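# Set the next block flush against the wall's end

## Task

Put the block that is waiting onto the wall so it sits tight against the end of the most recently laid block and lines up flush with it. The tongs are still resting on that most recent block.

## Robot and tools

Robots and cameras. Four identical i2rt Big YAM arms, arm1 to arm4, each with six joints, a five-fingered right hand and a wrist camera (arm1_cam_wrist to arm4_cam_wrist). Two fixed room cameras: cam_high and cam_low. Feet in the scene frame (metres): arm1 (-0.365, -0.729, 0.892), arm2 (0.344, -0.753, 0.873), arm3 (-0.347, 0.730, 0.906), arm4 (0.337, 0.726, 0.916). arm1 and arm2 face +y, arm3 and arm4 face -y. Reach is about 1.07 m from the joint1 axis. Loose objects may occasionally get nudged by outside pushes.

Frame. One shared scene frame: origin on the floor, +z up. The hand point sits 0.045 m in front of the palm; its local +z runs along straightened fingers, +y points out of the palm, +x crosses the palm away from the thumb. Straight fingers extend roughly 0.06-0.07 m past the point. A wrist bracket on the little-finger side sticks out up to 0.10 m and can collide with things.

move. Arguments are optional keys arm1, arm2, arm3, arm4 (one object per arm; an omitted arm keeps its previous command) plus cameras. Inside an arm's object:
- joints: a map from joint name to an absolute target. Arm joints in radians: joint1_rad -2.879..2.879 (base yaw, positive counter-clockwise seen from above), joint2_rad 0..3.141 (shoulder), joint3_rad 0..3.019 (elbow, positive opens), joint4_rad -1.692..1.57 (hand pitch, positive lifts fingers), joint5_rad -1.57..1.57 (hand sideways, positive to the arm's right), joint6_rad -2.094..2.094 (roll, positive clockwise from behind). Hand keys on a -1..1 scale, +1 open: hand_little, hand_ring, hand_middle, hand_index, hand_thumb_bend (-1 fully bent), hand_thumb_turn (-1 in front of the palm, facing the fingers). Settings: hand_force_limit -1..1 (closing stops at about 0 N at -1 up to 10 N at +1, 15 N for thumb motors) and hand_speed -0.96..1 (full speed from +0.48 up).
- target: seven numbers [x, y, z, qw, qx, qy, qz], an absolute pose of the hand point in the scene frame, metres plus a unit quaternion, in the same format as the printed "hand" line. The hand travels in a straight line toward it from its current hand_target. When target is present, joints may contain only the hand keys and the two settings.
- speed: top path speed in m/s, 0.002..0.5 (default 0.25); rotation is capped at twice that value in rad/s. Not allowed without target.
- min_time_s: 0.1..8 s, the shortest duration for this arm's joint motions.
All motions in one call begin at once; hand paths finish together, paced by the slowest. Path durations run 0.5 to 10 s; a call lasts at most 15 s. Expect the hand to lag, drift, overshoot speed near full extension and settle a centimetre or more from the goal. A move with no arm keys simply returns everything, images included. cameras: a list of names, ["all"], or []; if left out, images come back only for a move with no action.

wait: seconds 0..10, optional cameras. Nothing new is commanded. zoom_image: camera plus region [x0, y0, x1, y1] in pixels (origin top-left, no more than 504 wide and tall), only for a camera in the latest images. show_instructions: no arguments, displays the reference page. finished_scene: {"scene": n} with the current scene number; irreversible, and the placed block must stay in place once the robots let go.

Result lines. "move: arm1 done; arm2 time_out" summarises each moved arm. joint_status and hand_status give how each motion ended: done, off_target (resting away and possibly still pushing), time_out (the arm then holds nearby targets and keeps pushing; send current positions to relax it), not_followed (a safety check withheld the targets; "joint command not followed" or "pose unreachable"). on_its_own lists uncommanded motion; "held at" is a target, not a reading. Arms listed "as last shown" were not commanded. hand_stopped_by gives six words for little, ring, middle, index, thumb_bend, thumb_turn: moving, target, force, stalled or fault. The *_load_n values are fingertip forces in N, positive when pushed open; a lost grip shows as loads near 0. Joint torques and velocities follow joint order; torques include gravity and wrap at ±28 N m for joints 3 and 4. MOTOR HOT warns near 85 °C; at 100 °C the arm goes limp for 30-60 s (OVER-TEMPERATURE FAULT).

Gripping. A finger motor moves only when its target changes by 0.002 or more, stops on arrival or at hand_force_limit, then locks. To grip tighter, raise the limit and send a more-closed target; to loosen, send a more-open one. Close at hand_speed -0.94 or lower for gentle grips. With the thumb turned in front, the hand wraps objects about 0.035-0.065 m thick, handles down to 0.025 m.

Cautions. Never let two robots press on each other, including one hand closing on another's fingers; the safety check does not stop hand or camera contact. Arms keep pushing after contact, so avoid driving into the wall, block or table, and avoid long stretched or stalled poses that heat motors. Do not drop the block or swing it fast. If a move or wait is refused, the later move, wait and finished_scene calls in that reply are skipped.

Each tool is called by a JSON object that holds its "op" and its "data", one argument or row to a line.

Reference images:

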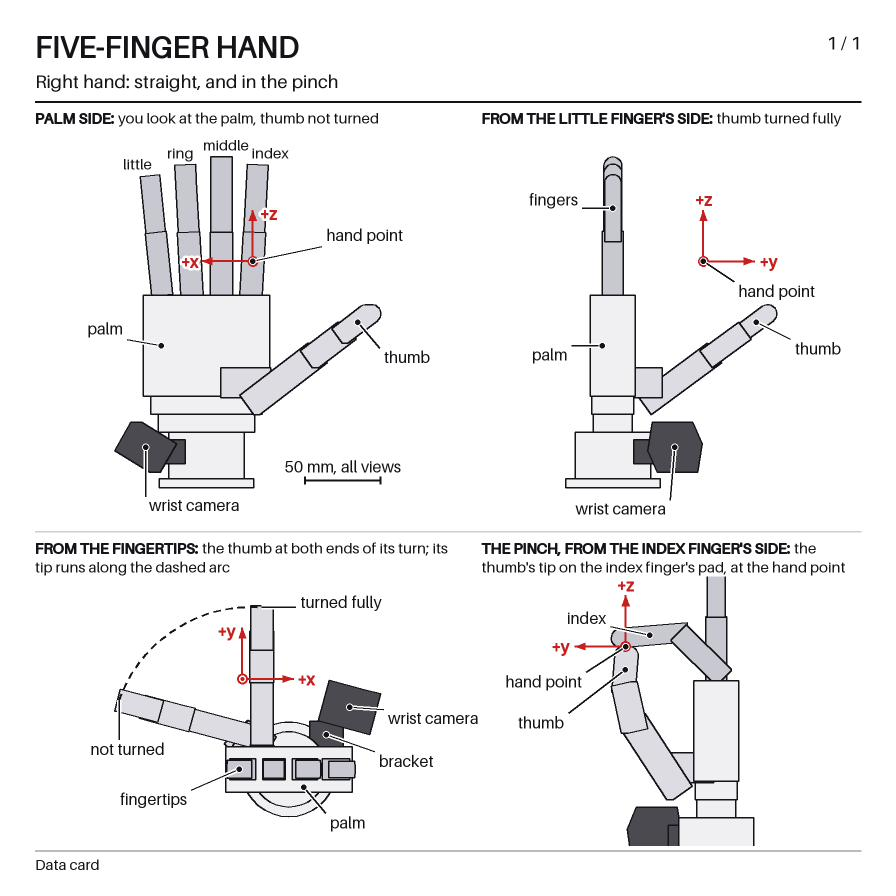

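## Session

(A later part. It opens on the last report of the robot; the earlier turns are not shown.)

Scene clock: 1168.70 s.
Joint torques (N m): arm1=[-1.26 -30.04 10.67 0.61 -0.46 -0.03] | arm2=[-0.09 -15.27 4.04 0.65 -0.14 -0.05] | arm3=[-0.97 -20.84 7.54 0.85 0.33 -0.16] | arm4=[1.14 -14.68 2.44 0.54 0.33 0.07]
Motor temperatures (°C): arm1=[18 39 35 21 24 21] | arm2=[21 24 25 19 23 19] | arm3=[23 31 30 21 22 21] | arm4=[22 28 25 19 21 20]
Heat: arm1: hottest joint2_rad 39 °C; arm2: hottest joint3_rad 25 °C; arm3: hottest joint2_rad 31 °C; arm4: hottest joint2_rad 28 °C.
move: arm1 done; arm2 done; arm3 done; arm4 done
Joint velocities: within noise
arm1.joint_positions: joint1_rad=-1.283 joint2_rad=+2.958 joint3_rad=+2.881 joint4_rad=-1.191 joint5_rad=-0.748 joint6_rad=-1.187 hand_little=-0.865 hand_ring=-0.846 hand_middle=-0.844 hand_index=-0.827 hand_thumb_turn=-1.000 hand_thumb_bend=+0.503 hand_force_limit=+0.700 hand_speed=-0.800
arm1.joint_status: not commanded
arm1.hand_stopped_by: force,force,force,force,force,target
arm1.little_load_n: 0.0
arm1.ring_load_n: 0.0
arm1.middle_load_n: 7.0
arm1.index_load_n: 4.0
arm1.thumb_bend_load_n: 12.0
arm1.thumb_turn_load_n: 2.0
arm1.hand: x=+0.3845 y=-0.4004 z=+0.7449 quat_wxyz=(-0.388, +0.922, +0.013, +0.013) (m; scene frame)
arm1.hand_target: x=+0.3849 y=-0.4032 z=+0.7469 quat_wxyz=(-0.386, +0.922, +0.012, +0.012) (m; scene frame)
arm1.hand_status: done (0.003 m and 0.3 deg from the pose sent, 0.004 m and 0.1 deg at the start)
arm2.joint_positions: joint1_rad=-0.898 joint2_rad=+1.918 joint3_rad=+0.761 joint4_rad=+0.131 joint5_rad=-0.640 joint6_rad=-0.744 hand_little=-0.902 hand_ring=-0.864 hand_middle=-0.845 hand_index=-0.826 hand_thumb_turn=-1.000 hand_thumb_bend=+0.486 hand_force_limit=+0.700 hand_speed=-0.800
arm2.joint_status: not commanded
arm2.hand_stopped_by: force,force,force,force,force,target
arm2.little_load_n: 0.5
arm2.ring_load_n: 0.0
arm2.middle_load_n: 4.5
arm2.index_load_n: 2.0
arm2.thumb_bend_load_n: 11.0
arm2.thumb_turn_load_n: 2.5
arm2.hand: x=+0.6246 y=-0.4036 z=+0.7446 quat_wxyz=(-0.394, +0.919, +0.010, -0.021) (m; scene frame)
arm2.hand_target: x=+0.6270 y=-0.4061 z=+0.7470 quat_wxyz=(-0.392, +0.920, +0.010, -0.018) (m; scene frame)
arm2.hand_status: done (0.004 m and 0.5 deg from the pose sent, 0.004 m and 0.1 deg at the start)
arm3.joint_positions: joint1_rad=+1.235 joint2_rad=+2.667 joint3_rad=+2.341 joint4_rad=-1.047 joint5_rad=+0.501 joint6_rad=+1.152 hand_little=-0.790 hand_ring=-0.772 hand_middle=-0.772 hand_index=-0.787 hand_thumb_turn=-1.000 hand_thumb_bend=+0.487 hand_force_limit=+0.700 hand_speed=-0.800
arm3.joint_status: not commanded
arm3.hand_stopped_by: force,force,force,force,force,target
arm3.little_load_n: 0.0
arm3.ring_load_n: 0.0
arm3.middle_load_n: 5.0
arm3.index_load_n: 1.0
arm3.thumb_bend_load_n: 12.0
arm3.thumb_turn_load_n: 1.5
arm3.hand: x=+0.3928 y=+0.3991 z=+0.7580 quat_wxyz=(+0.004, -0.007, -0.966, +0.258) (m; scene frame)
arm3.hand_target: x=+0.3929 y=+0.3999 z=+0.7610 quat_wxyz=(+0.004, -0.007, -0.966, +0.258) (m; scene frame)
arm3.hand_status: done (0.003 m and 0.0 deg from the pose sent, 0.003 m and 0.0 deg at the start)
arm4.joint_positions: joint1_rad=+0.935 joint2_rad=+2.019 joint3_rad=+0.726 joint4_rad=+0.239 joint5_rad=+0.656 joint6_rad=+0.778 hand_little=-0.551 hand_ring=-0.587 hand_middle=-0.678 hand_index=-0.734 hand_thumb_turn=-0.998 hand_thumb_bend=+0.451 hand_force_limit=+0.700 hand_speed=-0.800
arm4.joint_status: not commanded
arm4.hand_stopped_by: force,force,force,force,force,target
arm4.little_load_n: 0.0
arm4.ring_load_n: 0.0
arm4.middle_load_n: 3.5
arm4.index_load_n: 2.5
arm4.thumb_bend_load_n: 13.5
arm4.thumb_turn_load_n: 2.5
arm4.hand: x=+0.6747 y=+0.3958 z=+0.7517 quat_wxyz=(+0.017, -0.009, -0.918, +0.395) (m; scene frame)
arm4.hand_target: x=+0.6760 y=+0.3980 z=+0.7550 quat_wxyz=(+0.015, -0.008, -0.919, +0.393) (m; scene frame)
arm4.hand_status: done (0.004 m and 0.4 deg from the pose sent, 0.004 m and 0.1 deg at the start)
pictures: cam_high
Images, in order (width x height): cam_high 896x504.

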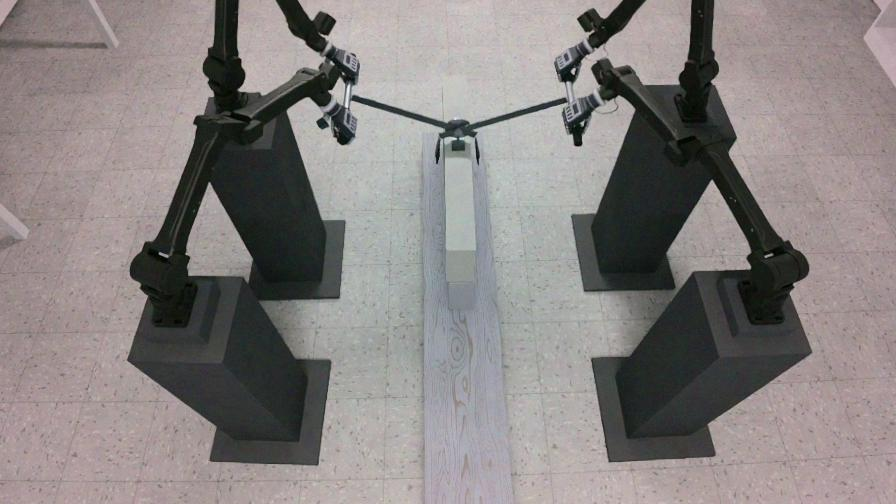

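{"op": "move", "data": {
  "arm1": {"joints": {"hand_thumb_bend": 1}},
  "arm2": {"joints": {"hand_thumb_bend": 1}},
  "arm3": {"joints": {"hand_thumb_bend": 1}},
  "arm4": {"joints": {"hand_thumb_bend": 1}},
  "cameras": ["cam_high"]
}}

{"op": "move", "data": {
  "arm1": {"joints": {"hand_index": 0.1, "hand_middle": 0.1, "hand_ring": 0.1, "hand_little": 0.1}},
  "arm2": {"joints": {"hand_index": 0.1, "hand_middle": 0.1, "hand_ring": 0.1, "hand_little": 0.1}},
  "arm3": {"joints": {"hand_index": 0.1, "hand_middle": 0.1, "hand_ring": 0.1, "hand_little": 0.1}},
  "arm4": {"joints": {"hand_index": 0.1, "hand_middle": 0.1, "hand_ring": 0.1, "hand_little": 0.1}},
  "cameras": ["cam_high", "cam_low"]
}}

Scene clock: 1179.57 s.
Joint torques (N m): arm1=[-1.26 -29.57 10.76 0.61 -0.47 -0.05] | arm2=[-0.32 -15.5 4.01 0.64 -0.14 -0.04] | arm3=[-0.97 -20.84 7.54 0.84 0.33 -0.16] | arm4=[1.2 -14.8 2.59 0.69 0.27 0.09]
Motor temperatures (°C): arm1=[18 39 35 21 24 21] | arm2=[20 24 25 19 23 19] | arm3=[23 31 30 21 22 21] | arm4=[22 28 25 19 20 20]
Heat: arm1: hottest joint2_rad 39 °C; arm2: hottest joint3_rad 25 °C; arm3: hottest joint2_rad 31 °C; arm4: hottest joint2_rad 28 °C.
move: arm1 done; arm2 done; arm3 done; arm4 done
Joint velocities: within noise
arm1.joint_positions: joint1_rad=-1.283 joint2_rad=+2.958 joint3_rad=+2.881 joint4_rad=-1.191 joint5_rad=-0.749 joint6_rad=-1.187 hand_little=-0.865 hand_ring=-0.846 hand_middle=-0.845 hand_index=-0.827 hand_thumb_turn=-1.000 hand_thumb_bend=+1.000 hand_force_limit=+0.700 hand_speed=-0.800
arm1.joint_status: all done
arm1.hand_stopped_by: force,force,force,force,target,target
arm1.little_load_n: 0.0
arm1.ring_load_n: 0.0
arm1.middle_load_n: 3.0
arm1.index_load_n: 3.5
arm1.thumb_bend_load_n: 0.0
arm1.thumb_turn_load_n: 0.0
arm1.hand: x=+0.3844 y=-0.4002 z=+0.7450 quat_wxyz=(-0.388, +0.921, +0.013, +0.013) (m; scene frame)
arm1.hand_target: x=+0.3849 y=-0.4031 z=+0.7469 quat_wxyz=(-0.386, +0.922, +0.012, +0.012) (m; scene frame)
arm1.hand_status: not commanded
arm2.joint_positions: joint1_rad=-0.898 joint2_rad=+1.918 joint3_rad=+0.761 joint4_rad=+0.131 joint5_rad=-0.640 joint6_rad=-0.744 hand_little=-0.902 hand_ring=-0.864 hand_middle=-0.846 hand_index=-0.826 hand_thumb_turn=-1.000 hand_thumb_bend=+1.000 hand_force_limit=+0.700 hand_speed=-0.800
arm2.joint_status: all done
arm2.hand_stopped_by: force,force,force,force,target,target
arm2.little_load_n: 0.0
arm2.ring_load_n: 0.0
arm2.middle_load_n: 0.5
arm2.index_load_n: 2.0
arm2.thumb_bend_load_n: 0.0
arm2.thumb_turn_load_n: 0.5
arm2.hand: x=+0.6246 y=-0.4036 z=+0.7446 quat_wxyz=(-0.394, +0.919, +0.010, -0.021) (m; scene frame)
arm2.hand_target: x=+0.6270 y=-0.4061 z=+0.7469 quat_wxyz=(-0.392, +0.920, +0.010, -0.018) (m; scene frame)
arm2.hand_status: not commanded
arm3.joint_positions: joint1_rad=+1.235 joint2_rad=+2.667 joint3_rad=+2.341 joint4_rad=-1.047 joint5_rad=+0.501 joint6_rad=+1.152 hand_little=-0.790 hand_ring=-0.772 hand_middle=-0.772 hand_index=-0.787 hand_thumb_turn=-1.000 hand_thumb_bend=+1.000 hand_force_limit=+0.700 hand_speed=-0.800
arm3.joint_status: all done
arm3.hand_stopped_by: force,force,force,force,target,target
arm3.little_load_n: -0.5
arm3.ring_load_n: 0.0
arm3.middle_load_n: 0.0
arm3.index_load_n: 1.0
arm3.thumb_bend_load_n: -0.5
arm3.thumb_turn_load_n: 0.0
arm3.hand: x=+0.3928 y=+0.3991 z=+0.7580 quat_wxyz=(+0.004, -0.007, -0.966, +0.258) (m; scene frame)
arm3.hand_target: x=+0.3929 y=+0.3999 z=+0.7610 quat_wxyz=(+0.004, -0.007, -0.966, +0.258) (m; scene frame)
arm3.hand_status: not commanded
arm4.joint_positions: joint1_rad=+0.935 joint2_rad=+2.019 joint3_rad=+0.726 joint4_rad=+0.239 joint5_rad=+0.656 joint6_rad=+0.778 hand_little=-0.551 hand_ring=-0.587 hand_middle=-0.679 hand_index=-0.734 hand_thumb_turn=-0.998 hand_thumb_bend=+1.000 hand_force_limit=+0.700 hand_speed=-0.800
arm4.joint_status: all done
arm4.hand_stopped_by: force,force,force,force,target,target
arm4.little_load_n: 0.0
arm4.ring_load_n: 0.0
arm4.middle_load_n: 0.5
arm4.index_load_n: 2.0
arm4.thumb_bend_load_n: 0.0
arm4.thumb_turn_load_n: 0.0
arm4.hand: x=+0.6747 y=+0.3959 z=+0.7516 quat_wxyz=(+0.017, -0.009, -0.918, +0.395) (m; scene frame)
arm4.hand_target: x=+0.6759 y=+0.3980 z=+0.7550 quat_wxyz=(+0.015, -0.008, -0.919, +0.393) (m; scene frame)
arm4.hand_status: not commanded
pictures: cam_high
Images, in order (width x height): cam_high 896x504.

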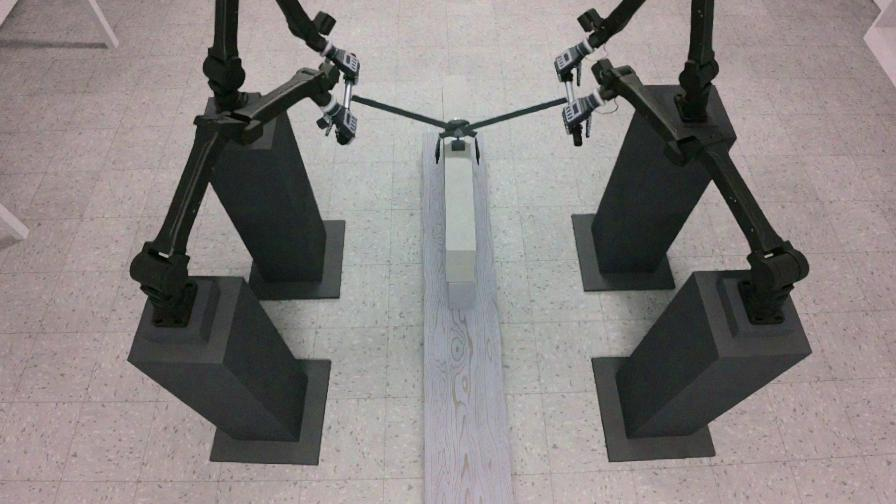

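Scene clock: 1181.87 s.
Joint torques (N m): arm1=[-1.08 -29.57 10.65 0.65 -0.46 -0.06] | arm2=[-0.21 -15.44 3.99 0.62 -0.14 -0.05] | arm3=[-0.97 -20.84 7.54 0.85 0.34 -0.16] | arm4=[1.32 -14.56 2.3 0.57 0.29 0.07]
Motor temperatures (°C): arm1=[18 39 35 21 24 21] | arm2=[20 24 25 19 23 19] | arm3=[23 31 30 21 22 21] | arm4=[22 28 25 19 20 20]
Heat: arm1: hottest joint2_rad 39 °C; arm2: hottest joint3_rad 25 °C; arm3: hottest joint2_rad 31 °C; arm4: hottest joint2_rad 28 °C.
move: arm1 done; arm2 done; arm3 done; arm4 done
Joint velocities: within noise
arm1.joint_positions: joint1_rad=-1.283 joint2_rad=+2.958 joint3_rad=+2.881 joint4_rad=-1.191 joint5_rad=-0.749 joint6_rad=-1.187 hand_little=+0.100 hand_ring=+0.100 hand_middle=+0.100 hand_index=+0.100 hand_thumb_turn=-1.000 hand_thumb_bend=+1.000 hand_force_limit=+0.700 hand_speed=-0.800
arm1.joint_status: all done
arm1.hand_stopped_by: target,target,target,target,target,target
arm1.little_load_n: 0.0
arm1.ring_load_n: 0.0
arm1.middle_load_n: 0.0
arm1.index_load_n: 0.0
arm1.thumb_bend_load_n: 0.0
arm1.thumb_turn_load_n: 0.0
arm1.hand: x=+0.3844 y=-0.4002 z=+0.7450 quat_wxyz=(-0.388, +0.921, +0.013, +0.013) (m; scene frame)
arm1.hand_target: x=+0.3849 y=-0.4032 z=+0.7469 quat_wxyz=(-0.386, +0.922, +0.012, +0.012) (m; scene frame)
arm1.hand_status: not commanded
arm2.joint_positions: joint1_rad=-0.898 joint2_rad=+1.918 joint3_rad=+0.761 joint4_rad=+0.131 joint5_rad=-0.640 joint6_rad=-0.744 hand_little=+0.100 hand_ring=+0.100 hand_middle=+0.100 hand_index=+0.100 hand_thumb_turn=-1.000 hand_thumb_bend=+1.000 hand_force_limit=+0.700 hand_speed=-0.800
arm2.joint_status: all done
arm2.hand_stopped_by: target,target,target,target,target,target
arm2.little_load_n: 0.0
arm2.ring_load_n: 0.0
arm2.middle_load_n: 0.0
arm2.index_load_n: 0.0
arm2.thumb_bend_load_n: 0.0
arm2.thumb_turn_load_n: 0.0
arm2.hand: x=+0.6246 y=-0.4036 z=+0.7446 quat_wxyz=(-0.394, +0.919, +0.010, -0.021) (m; scene frame)
arm2.hand_target: x=+0.6270 y=-0.4061 z=+0.7469 quat_wxyz=(-0.392, +0.920, +0.010, -0.018) (m; scene frame)
arm2.hand_status: not commanded
arm3.joint_positions: joint1_rad=+1.235 joint2_rad=+2.667 joint3_rad=+2.341 joint4_rad=-1.047 joint5_rad=+0.501 joint6_rad=+1.152 hand_little=+0.100 hand_ring=+0.100 hand_middle=+0.100 hand_index=+0.100 hand_thumb_turn=-1.000 hand_thumb_bend=+1.000 hand_force_limit=+0.700 hand_speed=-0.800
arm3.joint_status: all done
arm3.hand_stopped_by: target,target,target,target,target,target
arm3.little_load_n: 0.0
arm3.ring_load_n: 0.0
arm3.middle_load_n: 0.0
arm3.index_load_n: 0.0
arm3.thumb_bend_load_n: 0.0
arm3.thumb_turn_load_n: 0.0
arm3.hand: x=+0.3928 y=+0.3991 z=+0.7580 quat_wxyz=(+0.004, -0.007, -0.966, +0.258) (m; scene frame)
arm3.hand_target: x=+0.3929 y=+0.3999 z=+0.7610 quat_wxyz=(+0.004, -0.007, -0.966, +0.258) (m; scene frame)
arm3.hand_status: not commanded
arm4.joint_positions: joint1_rad=+0.935 joint2_rad=+2.019 joint3_rad=+0.726 joint4_rad=+0.239 joint5_rad=+0.656 joint6_rad=+0.778 hand_little=+0.100 hand_ring=+0.100 hand_middle=+0.100 hand_index=+0.100 hand_thumb_turn=-0.998 hand_thumb_bend=+1.000 hand_force_limit=+0.700 hand_speed=-0.800
arm4.joint_status: all done
arm4.hand_stopped_by: target,target,target,target,target,target
arm4.little_load_n: -0.5
arm4.ring_load_n: 0.0
arm4.middle_load_n: 0.0
arm4.index_load_n: 0.0
arm4.thumb_bend_load_n: 0.0
arm4.thumb_turn_load_n: 0.0
arm4.hand: x=+0.6747 y=+0.3959 z=+0.7516 quat_wxyz=(+0.017, -0.009, -0.918, +0.395) (m; scene frame)
arm4.hand_target: x=+0.6759 y=+0.3980 z=+0.7550 quat_wxyz=(+0.015, -0.008, -0.919, +0.393) (m; scene frame)
arm4.hand_status: not commanded
pictures: cam_high, cam_low
Images, in order (width x height): cam_high 896x504, cam_low 896x504.

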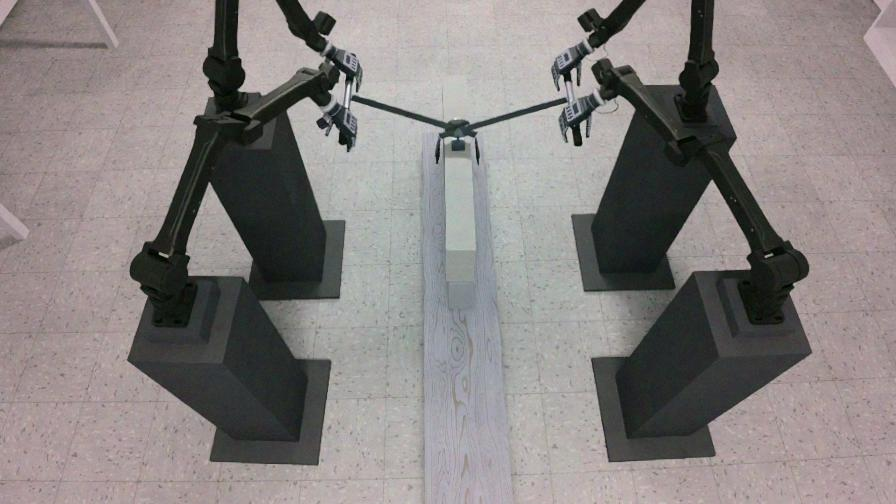

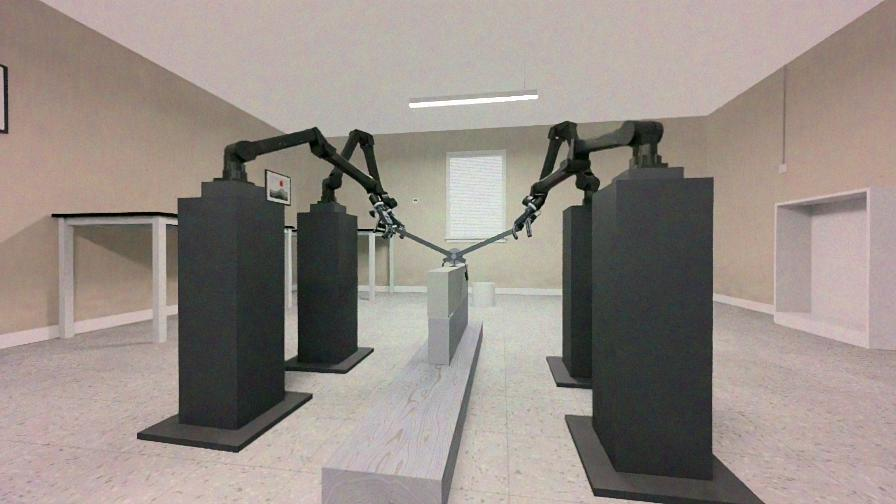

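{"op": "move", "data": {
  "arm1": {"joints": {"hand_index": 1, "hand_middle": 1, "hand_ring": 1, "hand_little": 1}},
  "arm2": {"joints": {"hand_index": 1, "hand_middle": 1, "hand_ring": 1, "hand_little": 1}},
  "arm3": {"joints": {"hand_index": 1, "hand_middle": 1, "hand_ring": 1, "hand_little": 1}},
  "arm4": {"joints": {"hand_index": 1, "hand_middle": 1, "hand_ring": 1, "hand_little": 1}},
  "cameras": ["cam_high", "cam_low"]
}}

{"op": "move", "data": {
  "arm1": {"target": [0.385, -0.430, 0.775, 0.386, -0.922, -0.012, -0.011], "speed": 0.03},
  "arm2": {"target": [0.627, -0.433, 0.776, 0.392, -0.920, -0.010, 0.018], "speed": 0.03},
  "arm3": {"target": [0.393, 0.425, 0.796, 0.004, -0.007, -0.966, 0.258], "speed": 0.03},
  "arm4": {"target": [0.676, 0.425, 0.783, 0.015, -0.008, -0.919, 0.393], "speed": 0.03},
  "cameras": ["all"]
}}

Scene clock: 1192.53 s.
Joint torques (N m): arm1=[-1.44 -30.15 10.63 0.59 -0.49 -0.1] | arm2=[-0.32 -15.5 4.07 0.62 -0.15 -0.04] | arm3=[-0.91 -20.84 7.54 0.85 0.36 -0.16] | arm4=[0.67 -14.92 2.39 0.57 0.28 0.1]
Motor temperatures (°C): arm1=[18 39 34 21 23 21] | arm2=[20 24 25 19 23 19] | arm3=[23 31 30 21 22 21] | arm4=[22 29 25 19 20 20]
Heat: arm1: hottest joint2_rad 39 °C; arm2: hottest joint3_rad 25 °C; arm3: hottest joint2_rad 31 °C; arm4: hottest joint2_rad 29 °C.
move: arm1 done; arm2 done; arm3 done; arm4 done
Joint velocities: within noise
arm1.joint_positions: joint1_rad=-1.283 joint2_rad=+2.958 joint3_rad=+2.881 joint4_rad=-1.191 joint5_rad=-0.749 joint6_rad=-1.187 hand_little=+1.000 hand_ring=+1.000 hand_middle=+1.000 hand_index=+1.000 hand_thumb_turn=-1.000 hand_thumb_bend=+1.000 hand_force_limit=+0.700 hand_speed=-0.800
arm1.joint_status: all done
arm1.hand_stopped_by: target,target,target,target,target,target
arm1.little_load_n: 0.0
arm1.ring_load_n: 0.0
arm1.middle_load_n: 0.0
arm1.index_load_n: 0.0
arm1.thumb_bend_load_n: 0.0
arm1.thumb_turn_load_n: 0.0
arm1.hand: x=+0.3844 y=-0.4002 z=+0.7450 quat_wxyz=(-0.388, +0.921, +0.013, +0.013) (m; scene frame)
arm1.hand_target: x=+0.3849 y=-0.4032 z=+0.7469 quat_wxyz=(-0.386, +0.922, +0.012, +0.012) (m; scene frame)
arm1.hand_status: not commanded
arm2.joint_positions: joint1_rad=-0.898 joint2_rad=+1.918 joint3_rad=+0.761 joint4_rad=+0.131 joint5_rad=-0.640 joint6_rad=-0.744 hand_little=+1.000 hand_ring=+1.000 hand_middle=+1.000 hand_index=+1.000 hand_thumb_turn=-1.000 hand_thumb_bend=+1.000 hand_force_limit=+0.700 hand_speed=-0.800
arm2.joint_status: all done
arm2.hand_stopped_by: target,target,target,target,target,target
arm2.little_load_n: 0.0
arm2.ring_load_n: 0.0
arm2.middle_load_n: 0.0
arm2.index_load_n: 0.0
arm2.thumb_bend_load_n: 0.0
arm2.thumb_turn_load_n: 0.0
arm2.hand: x=+0.6246 y=-0.4036 z=+0.7446 quat_wxyz=(-0.394, +0.919, +0.010, -0.021) (m; scene frame)
arm2.hand_target: x=+0.6270 y=-0.4061 z=+0.7469 quat_wxyz=(-0.392, +0.920, +0.010, -0.018) (m; scene frame)
arm2.hand_status: not commanded
arm3.joint_positions: joint1_rad=+1.235 joint2_rad=+2.667 joint3_rad=+2.341 joint4_rad=-1.047 joint5_rad=+0.501 joint6_rad=+1.152 hand_little=+1.000 hand_ring=+1.000 hand_middle=+1.000 hand_index=+1.000 hand_thumb_turn=-1.000 hand_thumb_bend=+1.000 hand_force_limit=+0.700 hand_speed=-0.800
arm3.joint_status: all done
arm3.hand_stopped_by: target,target,target,target,target,target
arm3.little_load_n: 0.0
arm3.ring_load_n: 0.0
arm3.middle_load_n: 0.0
arm3.index_load_n: 0.0
arm3.thumb_bend_load_n: 0.0
arm3.thumb_turn_load_n: 0.0
arm3.hand: x=+0.3928 y=+0.3991 z=+0.7580 quat_wxyz=(+0.004, -0.007, -0.966, +0.258) (m; scene frame)
arm3.hand_target: x=+0.3929 y=+0.3999 z=+0.7610 quat_wxyz=(+0.004, -0.007, -0.966, +0.258) (m; scene frame)
arm3.hand_status: not commanded
arm4.joint_positions: joint1_rad=+0.935 joint2_rad=+2.019 joint3_rad=+0.726 joint4_rad=+0.239 joint5_rad=+0.656 joint6_rad=+0.778 hand_little=+1.000 hand_ring=+1.000 hand_middle=+1.000 hand_index=+1.000 hand_thumb_turn=-0.998 hand_thumb_bend=+1.000 hand_force_limit=+0.700 hand_speed=-0.800
arm4.joint_status: all done
arm4.hand_stopped_by: target,target,target,target,target,target
arm4.little_load_n: 0.0
arm4.ring_load_n: 0.0
arm4.middle_load_n: 0.0
arm4.index_load_n: 0.0
arm4.thumb_bend_load_n: 0.0
arm4.thumb_turn_load_n: 0.0
arm4.hand: x=+0.6747 y=+0.3959 z=+0.7516 quat_wxyz=(+0.017, -0.009, -0.918, +0.395) (m; scene frame)
arm4.hand_target: x=+0.6759 y=+0.3980 z=+0.7550 quat_wxyz=(+0.015, -0.008, -0.919, +0.393) (m; scene frame)
arm4.hand_status: not commanded
pictures: cam_high, cam_low
Images, in order (width x height): cam_high 896x504, cam_low 896x504.

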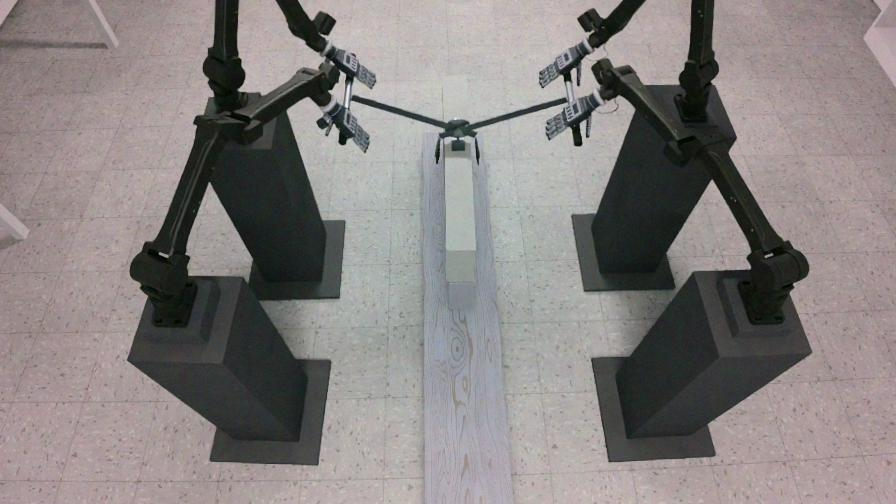

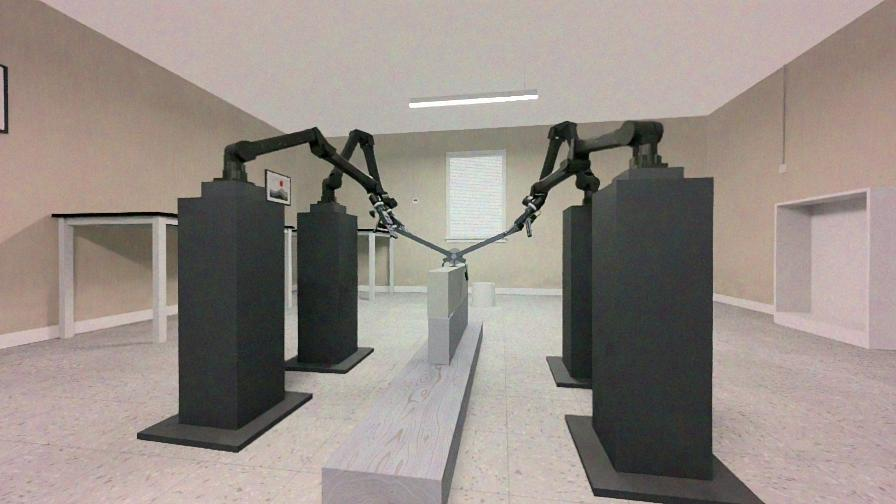

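Scene clock: 1195.03 s.
Joint torques (N m): arm1=[-1.96 -30.68 8.31 1.57 -0.64 -0.15] | arm2=[-1.08 -15.62 3.74 0.73 -0.53 -0.08] | arm3=[0.15 -21.6 7.58 0.61 0.44 -0.06] | arm4=[1.67 -14.86 2.33 0.53 0.59 0.18]
Motor temperatures (°C): arm1=[18 40 34 21 23 21] | arm2=[20 24 25 19 23 19] | arm3=[23 31 30 21 22 21] | arm4=[22 29 25 19 20 20]
Heat: arm1: hottest joint2_rad 40 °C; arm2: hottest joint3_rad 25 °C; arm3: hottest joint2_rad 31 °C; arm4: hottest joint2_rad 29 °C.
move: arm1 done; arm2 done; arm3 off_target; arm4 done
Joint velocities: within noise
arm1.joint_positions: joint1_rad=-1.308 joint2_rad=+2.858 joint3_rad=+2.753 joint4_rad=-1.213 joint5_rad=-0.754 joint6_rad=-1.224 hand_little=+1.000 hand_ring=+1.000 hand_middle=+1.000 hand_index=+1.000 hand_thumb_turn=-1.000 hand_thumb_bend=+1.000 hand_force_limit=+0.700 hand_speed=-0.800
arm1.joint_status: not commanded
arm1.hand_stopped_by: target,target,target,target,target,target
arm1.little_load_n: 0.0
arm1.ring_load_n: 0.0
arm1.middle_load_n: 0.0
arm1.index_load_n: 0.0
arm1.thumb_bend_load_n: 0.0
arm1.thumb_turn_load_n: 0.0
arm1.hand: x=+0.3787 y=-0.4231 z=+0.7710 quat_wxyz=(-0.384, +0.923, +0.009, +0.001) (m; scene frame)
arm1.hand_target: x=+0.3850 y=-0.4300 z=+0.7751 quat_wxyz=(-0.386, +0.922, +0.012, +0.010) (m; scene frame)
arm1.hand_status: done (0.010 m and 1.3 deg from the pose sent, 0.042 m and 0.3 deg at the start)
arm2.joint_positions: joint1_rad=-0.942 joint2_rad=+1.820 joint3_rad=+0.729 joint4_rad=+0.023 joint5_rad=-0.658 joint6_rad=-0.798 hand_little=+1.000 hand_ring=+1.000 hand_middle=+1.000 hand_index=+1.000 hand_thumb_turn=-1.000 hand_thumb_bend=+1.000 hand_force_limit=+0.700 hand_speed=-0.800
arm2.joint_status: not commanded
arm2.hand_stopped_by: target,target,target,target,target,target
arm2.little_load_n: -0.5
arm2.ring_load_n: -0.5
arm2.middle_load_n: 0.0
arm2.index_load_n: 0.0
arm2.thumb_bend_load_n: 0.0
arm2.thumb_turn_load_n: 0.0
arm2.hand: x=+0.6236 y=-0.4277 z=+0.7702 quat_wxyz=(-0.389, +0.921, +0.010, -0.023) (m; scene frame)
arm2.hand_target: x=+0.6270 y=-0.4329 z=+0.7757 quat_wxyz=(-0.392, +0.920, +0.010, -0.018) (m; scene frame)
arm2.hand_status: done (0.009 m and 0.7 deg from the pose sent, 0.043 m and 0.5 deg at the start)
arm3.joint_positions: joint1_rad=+1.254 joint2_rad=+2.605 joint3_rad=+2.282 joint4_rad=-1.078 joint5_rad=+0.505 joint6_rad=+1.176 hand_little=+1.000 hand_ring=+1.000 hand_middle=+1.000 hand_index=+1.000 hand_thumb_turn=-1.000 hand_thumb_bend=+1.000 hand_force_limit=+0.700 hand_speed=-0.800
arm3.joint_status: not commanded
arm3.hand_stopped_by: target,target,target,target,target,target
arm3.little_load_n: 0.0
arm3.ring_load_n: 0.0
arm3.middle_load_n: 0.0
arm3.index_load_n: 0.0
arm3.thumb_bend_load_n: 0.0
arm3.thumb_turn_load_n: 0.0
arm3.hand: x=+0.3863 y=+0.4168 z=+0.7809 quat_wxyz=(+0.012, -0.006, -0.967, +0.255) (m; scene frame)
arm3.hand_target: x=+0.3930 y=+0.4250 z=+0.7960 quat_wxyz=(+0.004, -0.007, -0.966, +0.258) (m; scene frame)
arm3.hand_status: off_target (0.018 m and 1.0 deg from the pose sent, 0.046 m and 0.0 deg at the start)
arm4.joint_positions: joint1_rad=+0.984 joint2_rad=+1.922 joint3_rad=+0.688 joint4_rad=+0.134 joint5_rad=+0.675 joint6_rad=+0.830 hand_little=+1.000 hand_ring=+1.000 hand_middle=+1.000 hand_index=+1.000 hand_thumb_turn=-0.998 hand_thumb_bend=+1.000 hand_force_limit=+0.700 hand_speed=-0.800
arm4.joint_status: not commanded
arm4.hand_stopped_by: target,target,target,target,target,target
arm4.little_load_n: 0.0
arm4.ring_load_n: 0.0
arm4.middle_load_n: 0.0
arm4.index_load_n: 0.0
arm4.thumb_bend_load_n: 0.0
arm4.thumb_turn_load_n: 0.0
arm4.hand: x=+0.6729 y=+0.4205 z=+0.7758 quat_wxyz=(+0.021, -0.005, -0.920, +0.391) (m; scene frame)
arm4.hand_target: x=+0.6759 y=+0.4250 z=+0.7826 quat_wxyz=(+0.015, -0.008, -0.919, +0.393) (m; scene frame)
arm4.hand_status: done (0.009 m and 0.8 deg from the pose sent, 0.043 m and 0.4 deg at the start)
pictures: arm1_cam_wrist, arm2_cam_wrist, arm3_cam_wrist, arm4_cam_wrist, cam_high, cam_low
Images, in order (width x height): arm1_cam_wrist 896x504, arm2_cam_wrist 896x504, arm3_cam_wrist 896x504, arm4_cam_wrist 896x504, cam_high 896x504, cam_low 896x504.

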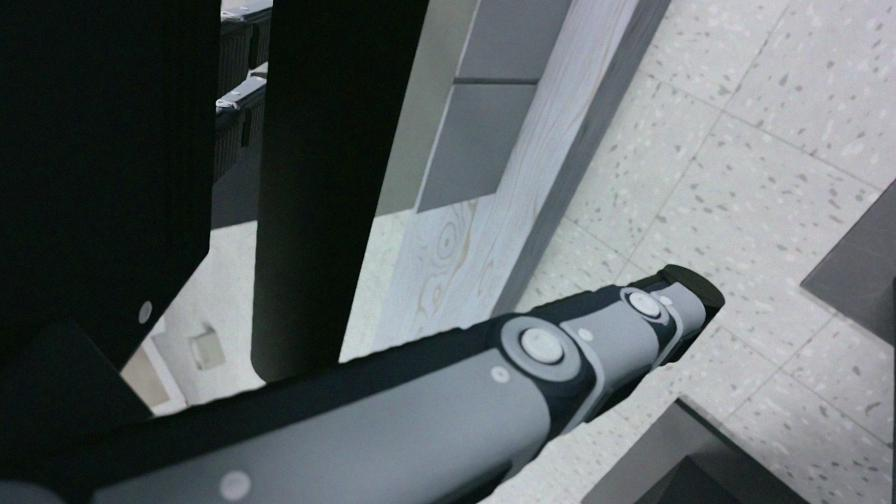

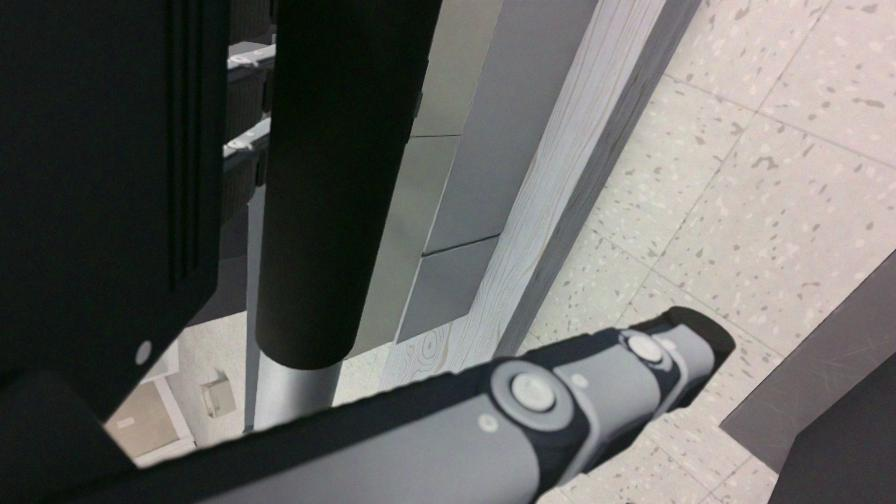

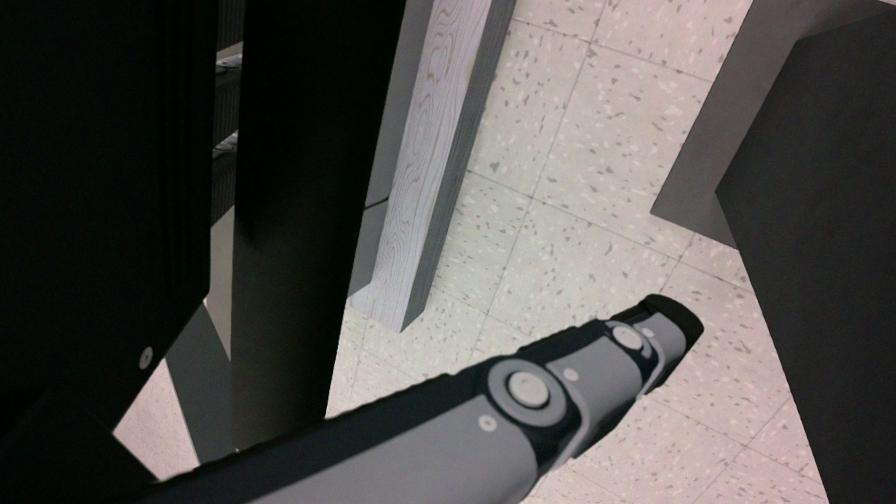

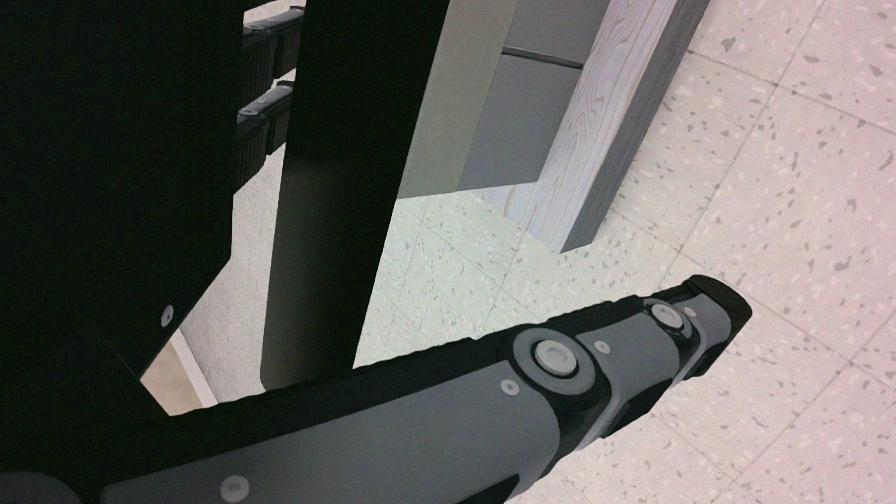

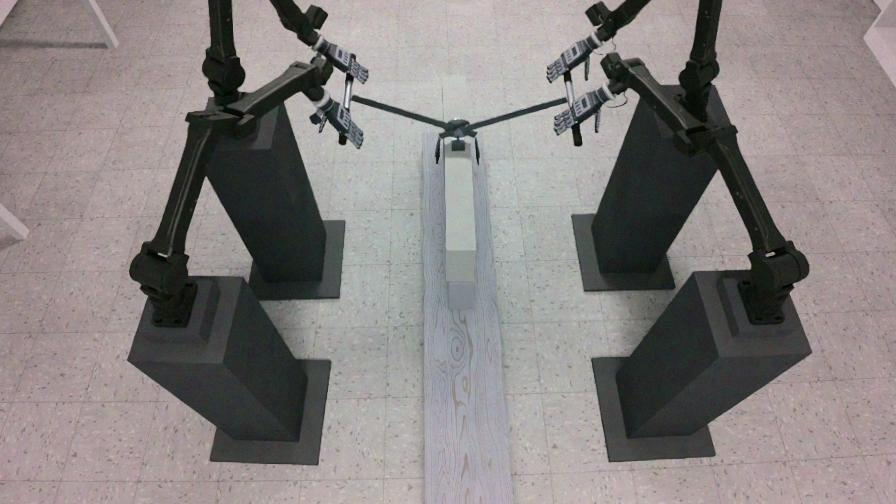

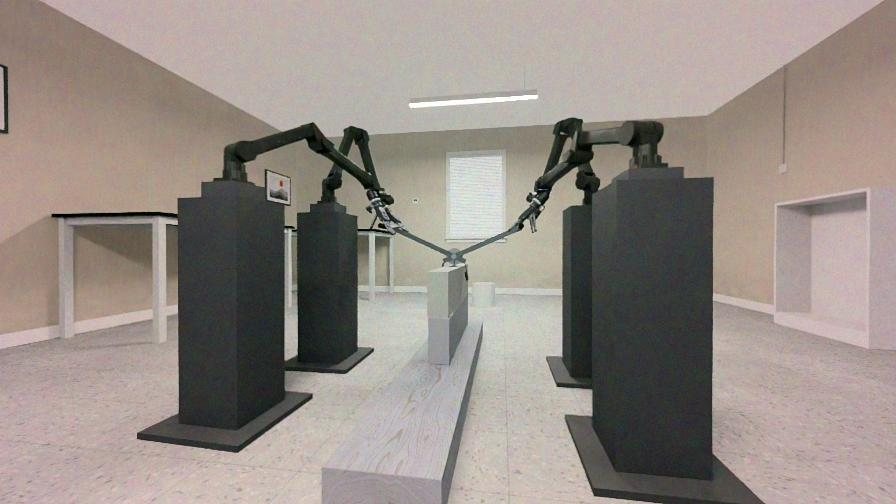

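{"op": "zoom_image", "data": {
  "camera": "arm2_cam_wrist",
  "region": [340, 0, 620, 360]
}}

{"op": "zoom_image", "data": {
  "camera": "arm2_cam_wrist",
  "region": [400, 90, 520, 180]
}}

Scaled by 1.400.

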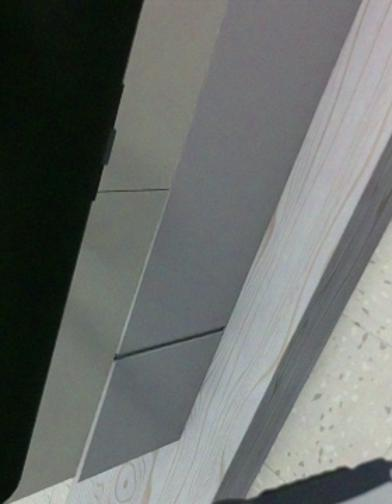

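Scaled by 4.200.

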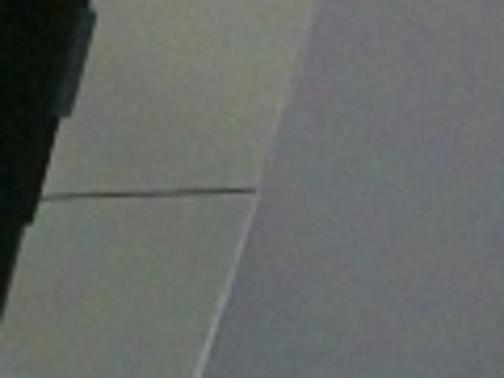

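{"op": "zoom_image", "data": {
  "camera": "arm2_cam_wrist",
  "region": [430, 110, 490, 160]
}}

{"op": "zoom_image", "data": {
  "camera": "arm2_cam_wrist",
  "region": [370, 220, 450, 350]
}}

{"op": "zoom_image", "data": {
  "camera": "arm1_cam_wrist",
  "region": [360, 0, 560, 240]
}}

{"op": "zoom_image", "data": {
  "camera": "cam_low",
  "region": [420, 255, 480, 370]
}}

Scaled by 8.400.

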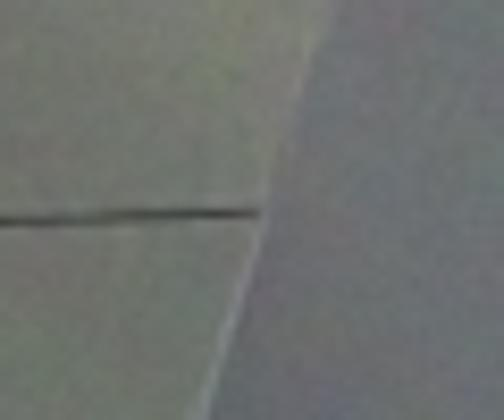

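Scaled by 3.877.

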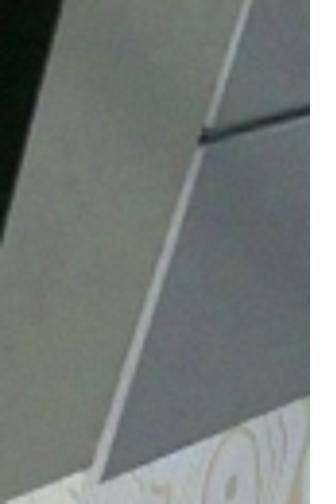

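Scaled by 2.100.

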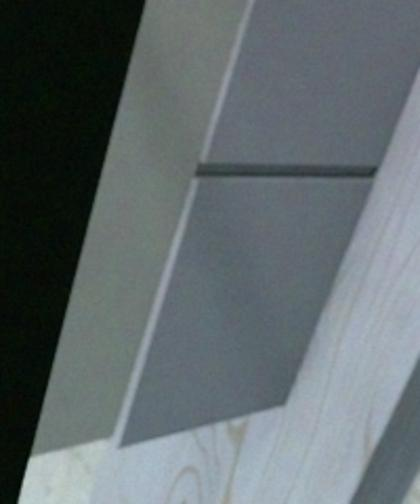

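Scaled by 4.383.

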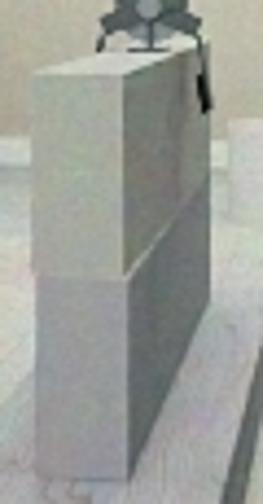

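{"op": "move", "data": {
  "arm1": {"joints": {"hand_thumb_turn": 1}},
  "arm2": {"joints": {"hand_thumb_turn": 1}},
  "arm3": {"joints": {"hand_thumb_turn": 1}},
  "arm4": {"joints": {"hand_thumb_turn": 1}},
  "cameras": ["cam_high", "cam_low"]
}}

Scene clock: 1230.50 s.
Joint torques (N m): arm1=[-1.49 -30.8 8.25 1.63 -0.68 -0.16] | arm2=[-1.08 -15.5 3.71 0.75 -0.53 -0.07] | arm3=[0.15 -21.6 7.6 0.64 0.44 -0.06] | arm4=[1.9 -14.62 2.5 0.54 0.65 0.17]
Motor temperatures (°C): arm1=[18 46 32 21 23 21] | arm2=[20 24 25 19 23 19] | arm3=[23 31 28 21 22 21] | arm4=[22 28 25 19 20 20]
Heat: arm1: hottest joint2_rad 46 °C; arm2: hottest joint3_rad 25 °C; arm3: hottest joint2_rad 31 °C; arm4: hottest joint2_rad 28 °C.
move: arm1 done; arm2 done; arm3 done; arm4 done
Joint velocities: within noise
arm1.joint_positions: joint1_rad=-1.308 joint2_rad=+2.857 joint3_rad=+2.753 joint4_rad=-1.213 joint5_rad=-0.754 joint6_rad=-1.224 hand_little=+1.000 hand_ring=+1.000 hand_middle=+1.000 hand_index=+1.000 hand_thumb_turn=+1.000 hand_thumb_bend=+1.000 hand_force_limit=+0.700 hand_speed=-0.800
arm1.joint_status: all done
arm1.hand_stopped_by: target,target,target,target,target,target
arm1.little_load_n: 0.0
arm1.ring_load_n: 0.0
arm1.middle_load_n: 0.0
arm1.index_load_n: 0.0
arm1.thumb_bend_load_n: 0.0
arm1.thumb_turn_load_n: 0.0
arm1.hand: x=+0.3791 y=-0.4230 z=+0.7722 quat_wxyz=(-0.384, +0.923, +0.009, +0.001) (m; scene frame)
arm1.hand_target: x=+0.3851 y=-0.4299 z=+0.7752 quat_wxyz=(-0.386, +0.922, +0.012, +0.010) (m; scene frame)
arm1.hand_status: not commanded
arm2.joint_positions: joint1_rad=-0.942 joint2_rad=+1.820 joint3_rad=+0.729 joint4_rad=+0.023 joint5_rad=-0.658 joint6_rad=-0.799 hand_little=+1.000 hand_ring=+1.000 hand_middle=+1.000 hand_index=+1.000 hand_thumb_turn=+1.000 hand_thumb_bend=+1.000 hand_force_limit=+0.700 hand_speed=-0.800
arm2.joint_status: all done
arm2.hand_stopped_by: target,target,target,target,target,target
arm2.little_load_n: 0.0
arm2.ring_load_n: 0.0
arm2.middle_load_n: 0.0
arm2.index_load_n: 0.0
arm2.thumb_bend_load_n: 0.0
arm2.thumb_turn_load_n: -0.5
arm2.hand: x=+0.6236 y=-0.4277 z=+0.7702 quat_wxyz=(-0.389, +0.921, +0.011, -0.023) (m; scene frame)
arm2.hand_target: x=+0.6270 y=-0.4329 z=+0.7757 quat_wxyz=(-0.392, +0.920, +0.010, -0.018) (m; scene frame)
arm2.hand_status: not commanded
arm3.joint_positions: joint1_rad=+1.254 joint2_rad=+2.605 joint3_rad=+2.282 joint4_rad=-1.078 joint5_rad=+0.505 joint6_rad=+1.177 hand_little=+1.000 hand_ring=+1.000 hand_middle=+1.000 hand_index=+1.000 hand_thumb_turn=+1.000 hand_thumb_bend=+1.000 hand_force_limit=+0.700 hand_speed=-0.800
arm3.joint_status: all done
arm3.hand_stopped_by: target,target,target,target,target,target
arm3.little_load_n: 0.0
arm3.ring_load_n: 0.0
arm3.middle_load_n: 0.0
arm3.index_load_n: 0.0
arm3.thumb_bend_load_n: 0.0
arm3.thumb_turn_load_n: 0.0
arm3.hand: x=+0.3863 y=+0.4168 z=+0.7810 quat_wxyz=(+0.012, -0.007, -0.967, +0.255) (m; scene frame)
arm3.hand_target: x=+0.3930 y=+0.4250 z=+0.7960 quat_wxyz=(+0.004, -0.007, -0.966, +0.258) (m; scene frame)
arm3.hand_status: not commanded
arm4.joint_positions: joint1_rad=+0.984 joint2_rad=+1.922 joint3_rad=+0.688 joint4_rad=+0.134 joint5_rad=+0.675 joint6_rad=+0.831 hand_little=+1.000 hand_ring=+1.000 hand_middle=+1.000 hand_index=+1.000 hand_thumb_turn=+1.000 hand_thumb_bend=+1.000 hand_force_limit=+0.700 hand_speed=-0.800
arm4.joint_status: all done
arm4.hand_stopped_by: target,target,target,target,target,target
arm4.little_load_n: 0.0
arm4.ring_load_n: 0.0
arm4.middle_load_n: 0.0
arm4.index_load_n: 0.0
arm4.thumb_bend_load_n: -0.5
arm4.thumb_turn_load_n: 0.0
arm4.hand: x=+0.6729 y=+0.4204 z=+0.7758 quat_wxyz=(+0.021, -0.006, -0.920, +0.391) (m; scene frame)
arm4.hand_target: x=+0.6759 y=+0.4250 z=+0.7826 quat_wxyz=(+0.015, -0.008, -0.919, +0.393) (m; scene frame)
arm4.hand_status: not commanded
pictures: cam_high, cam_low
Images, in order (width x height): cam_high 896x504, cam_low 896x504.

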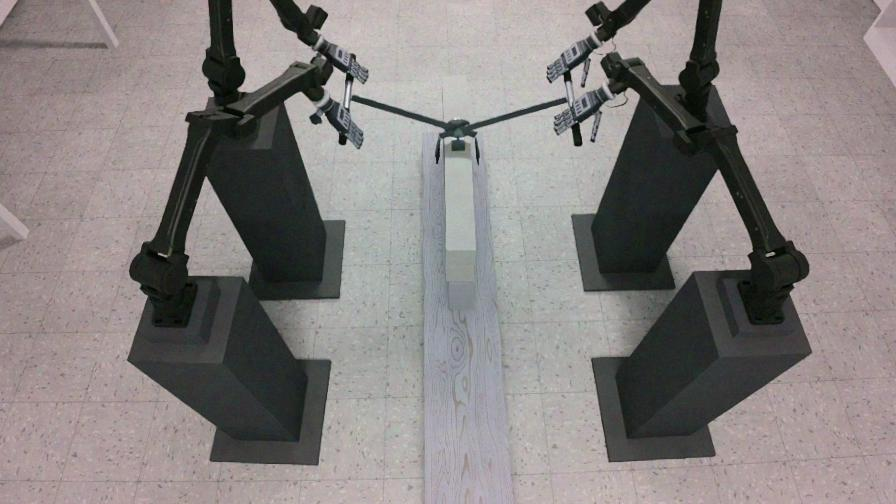

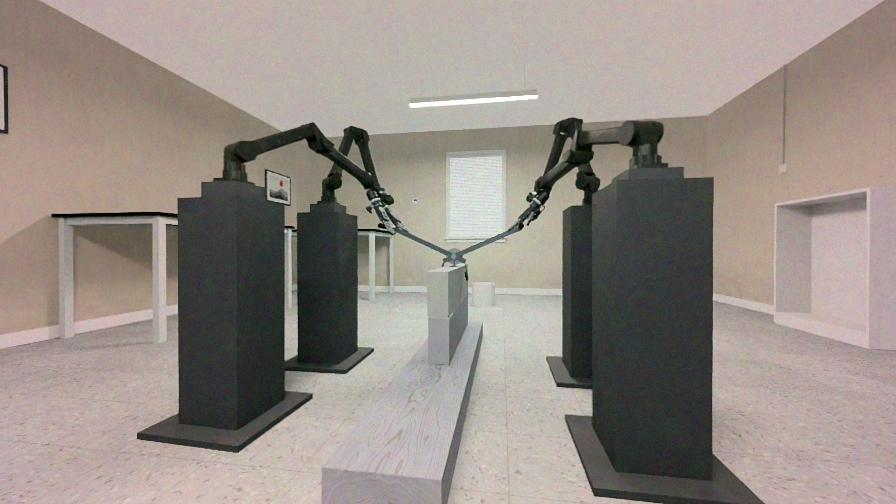

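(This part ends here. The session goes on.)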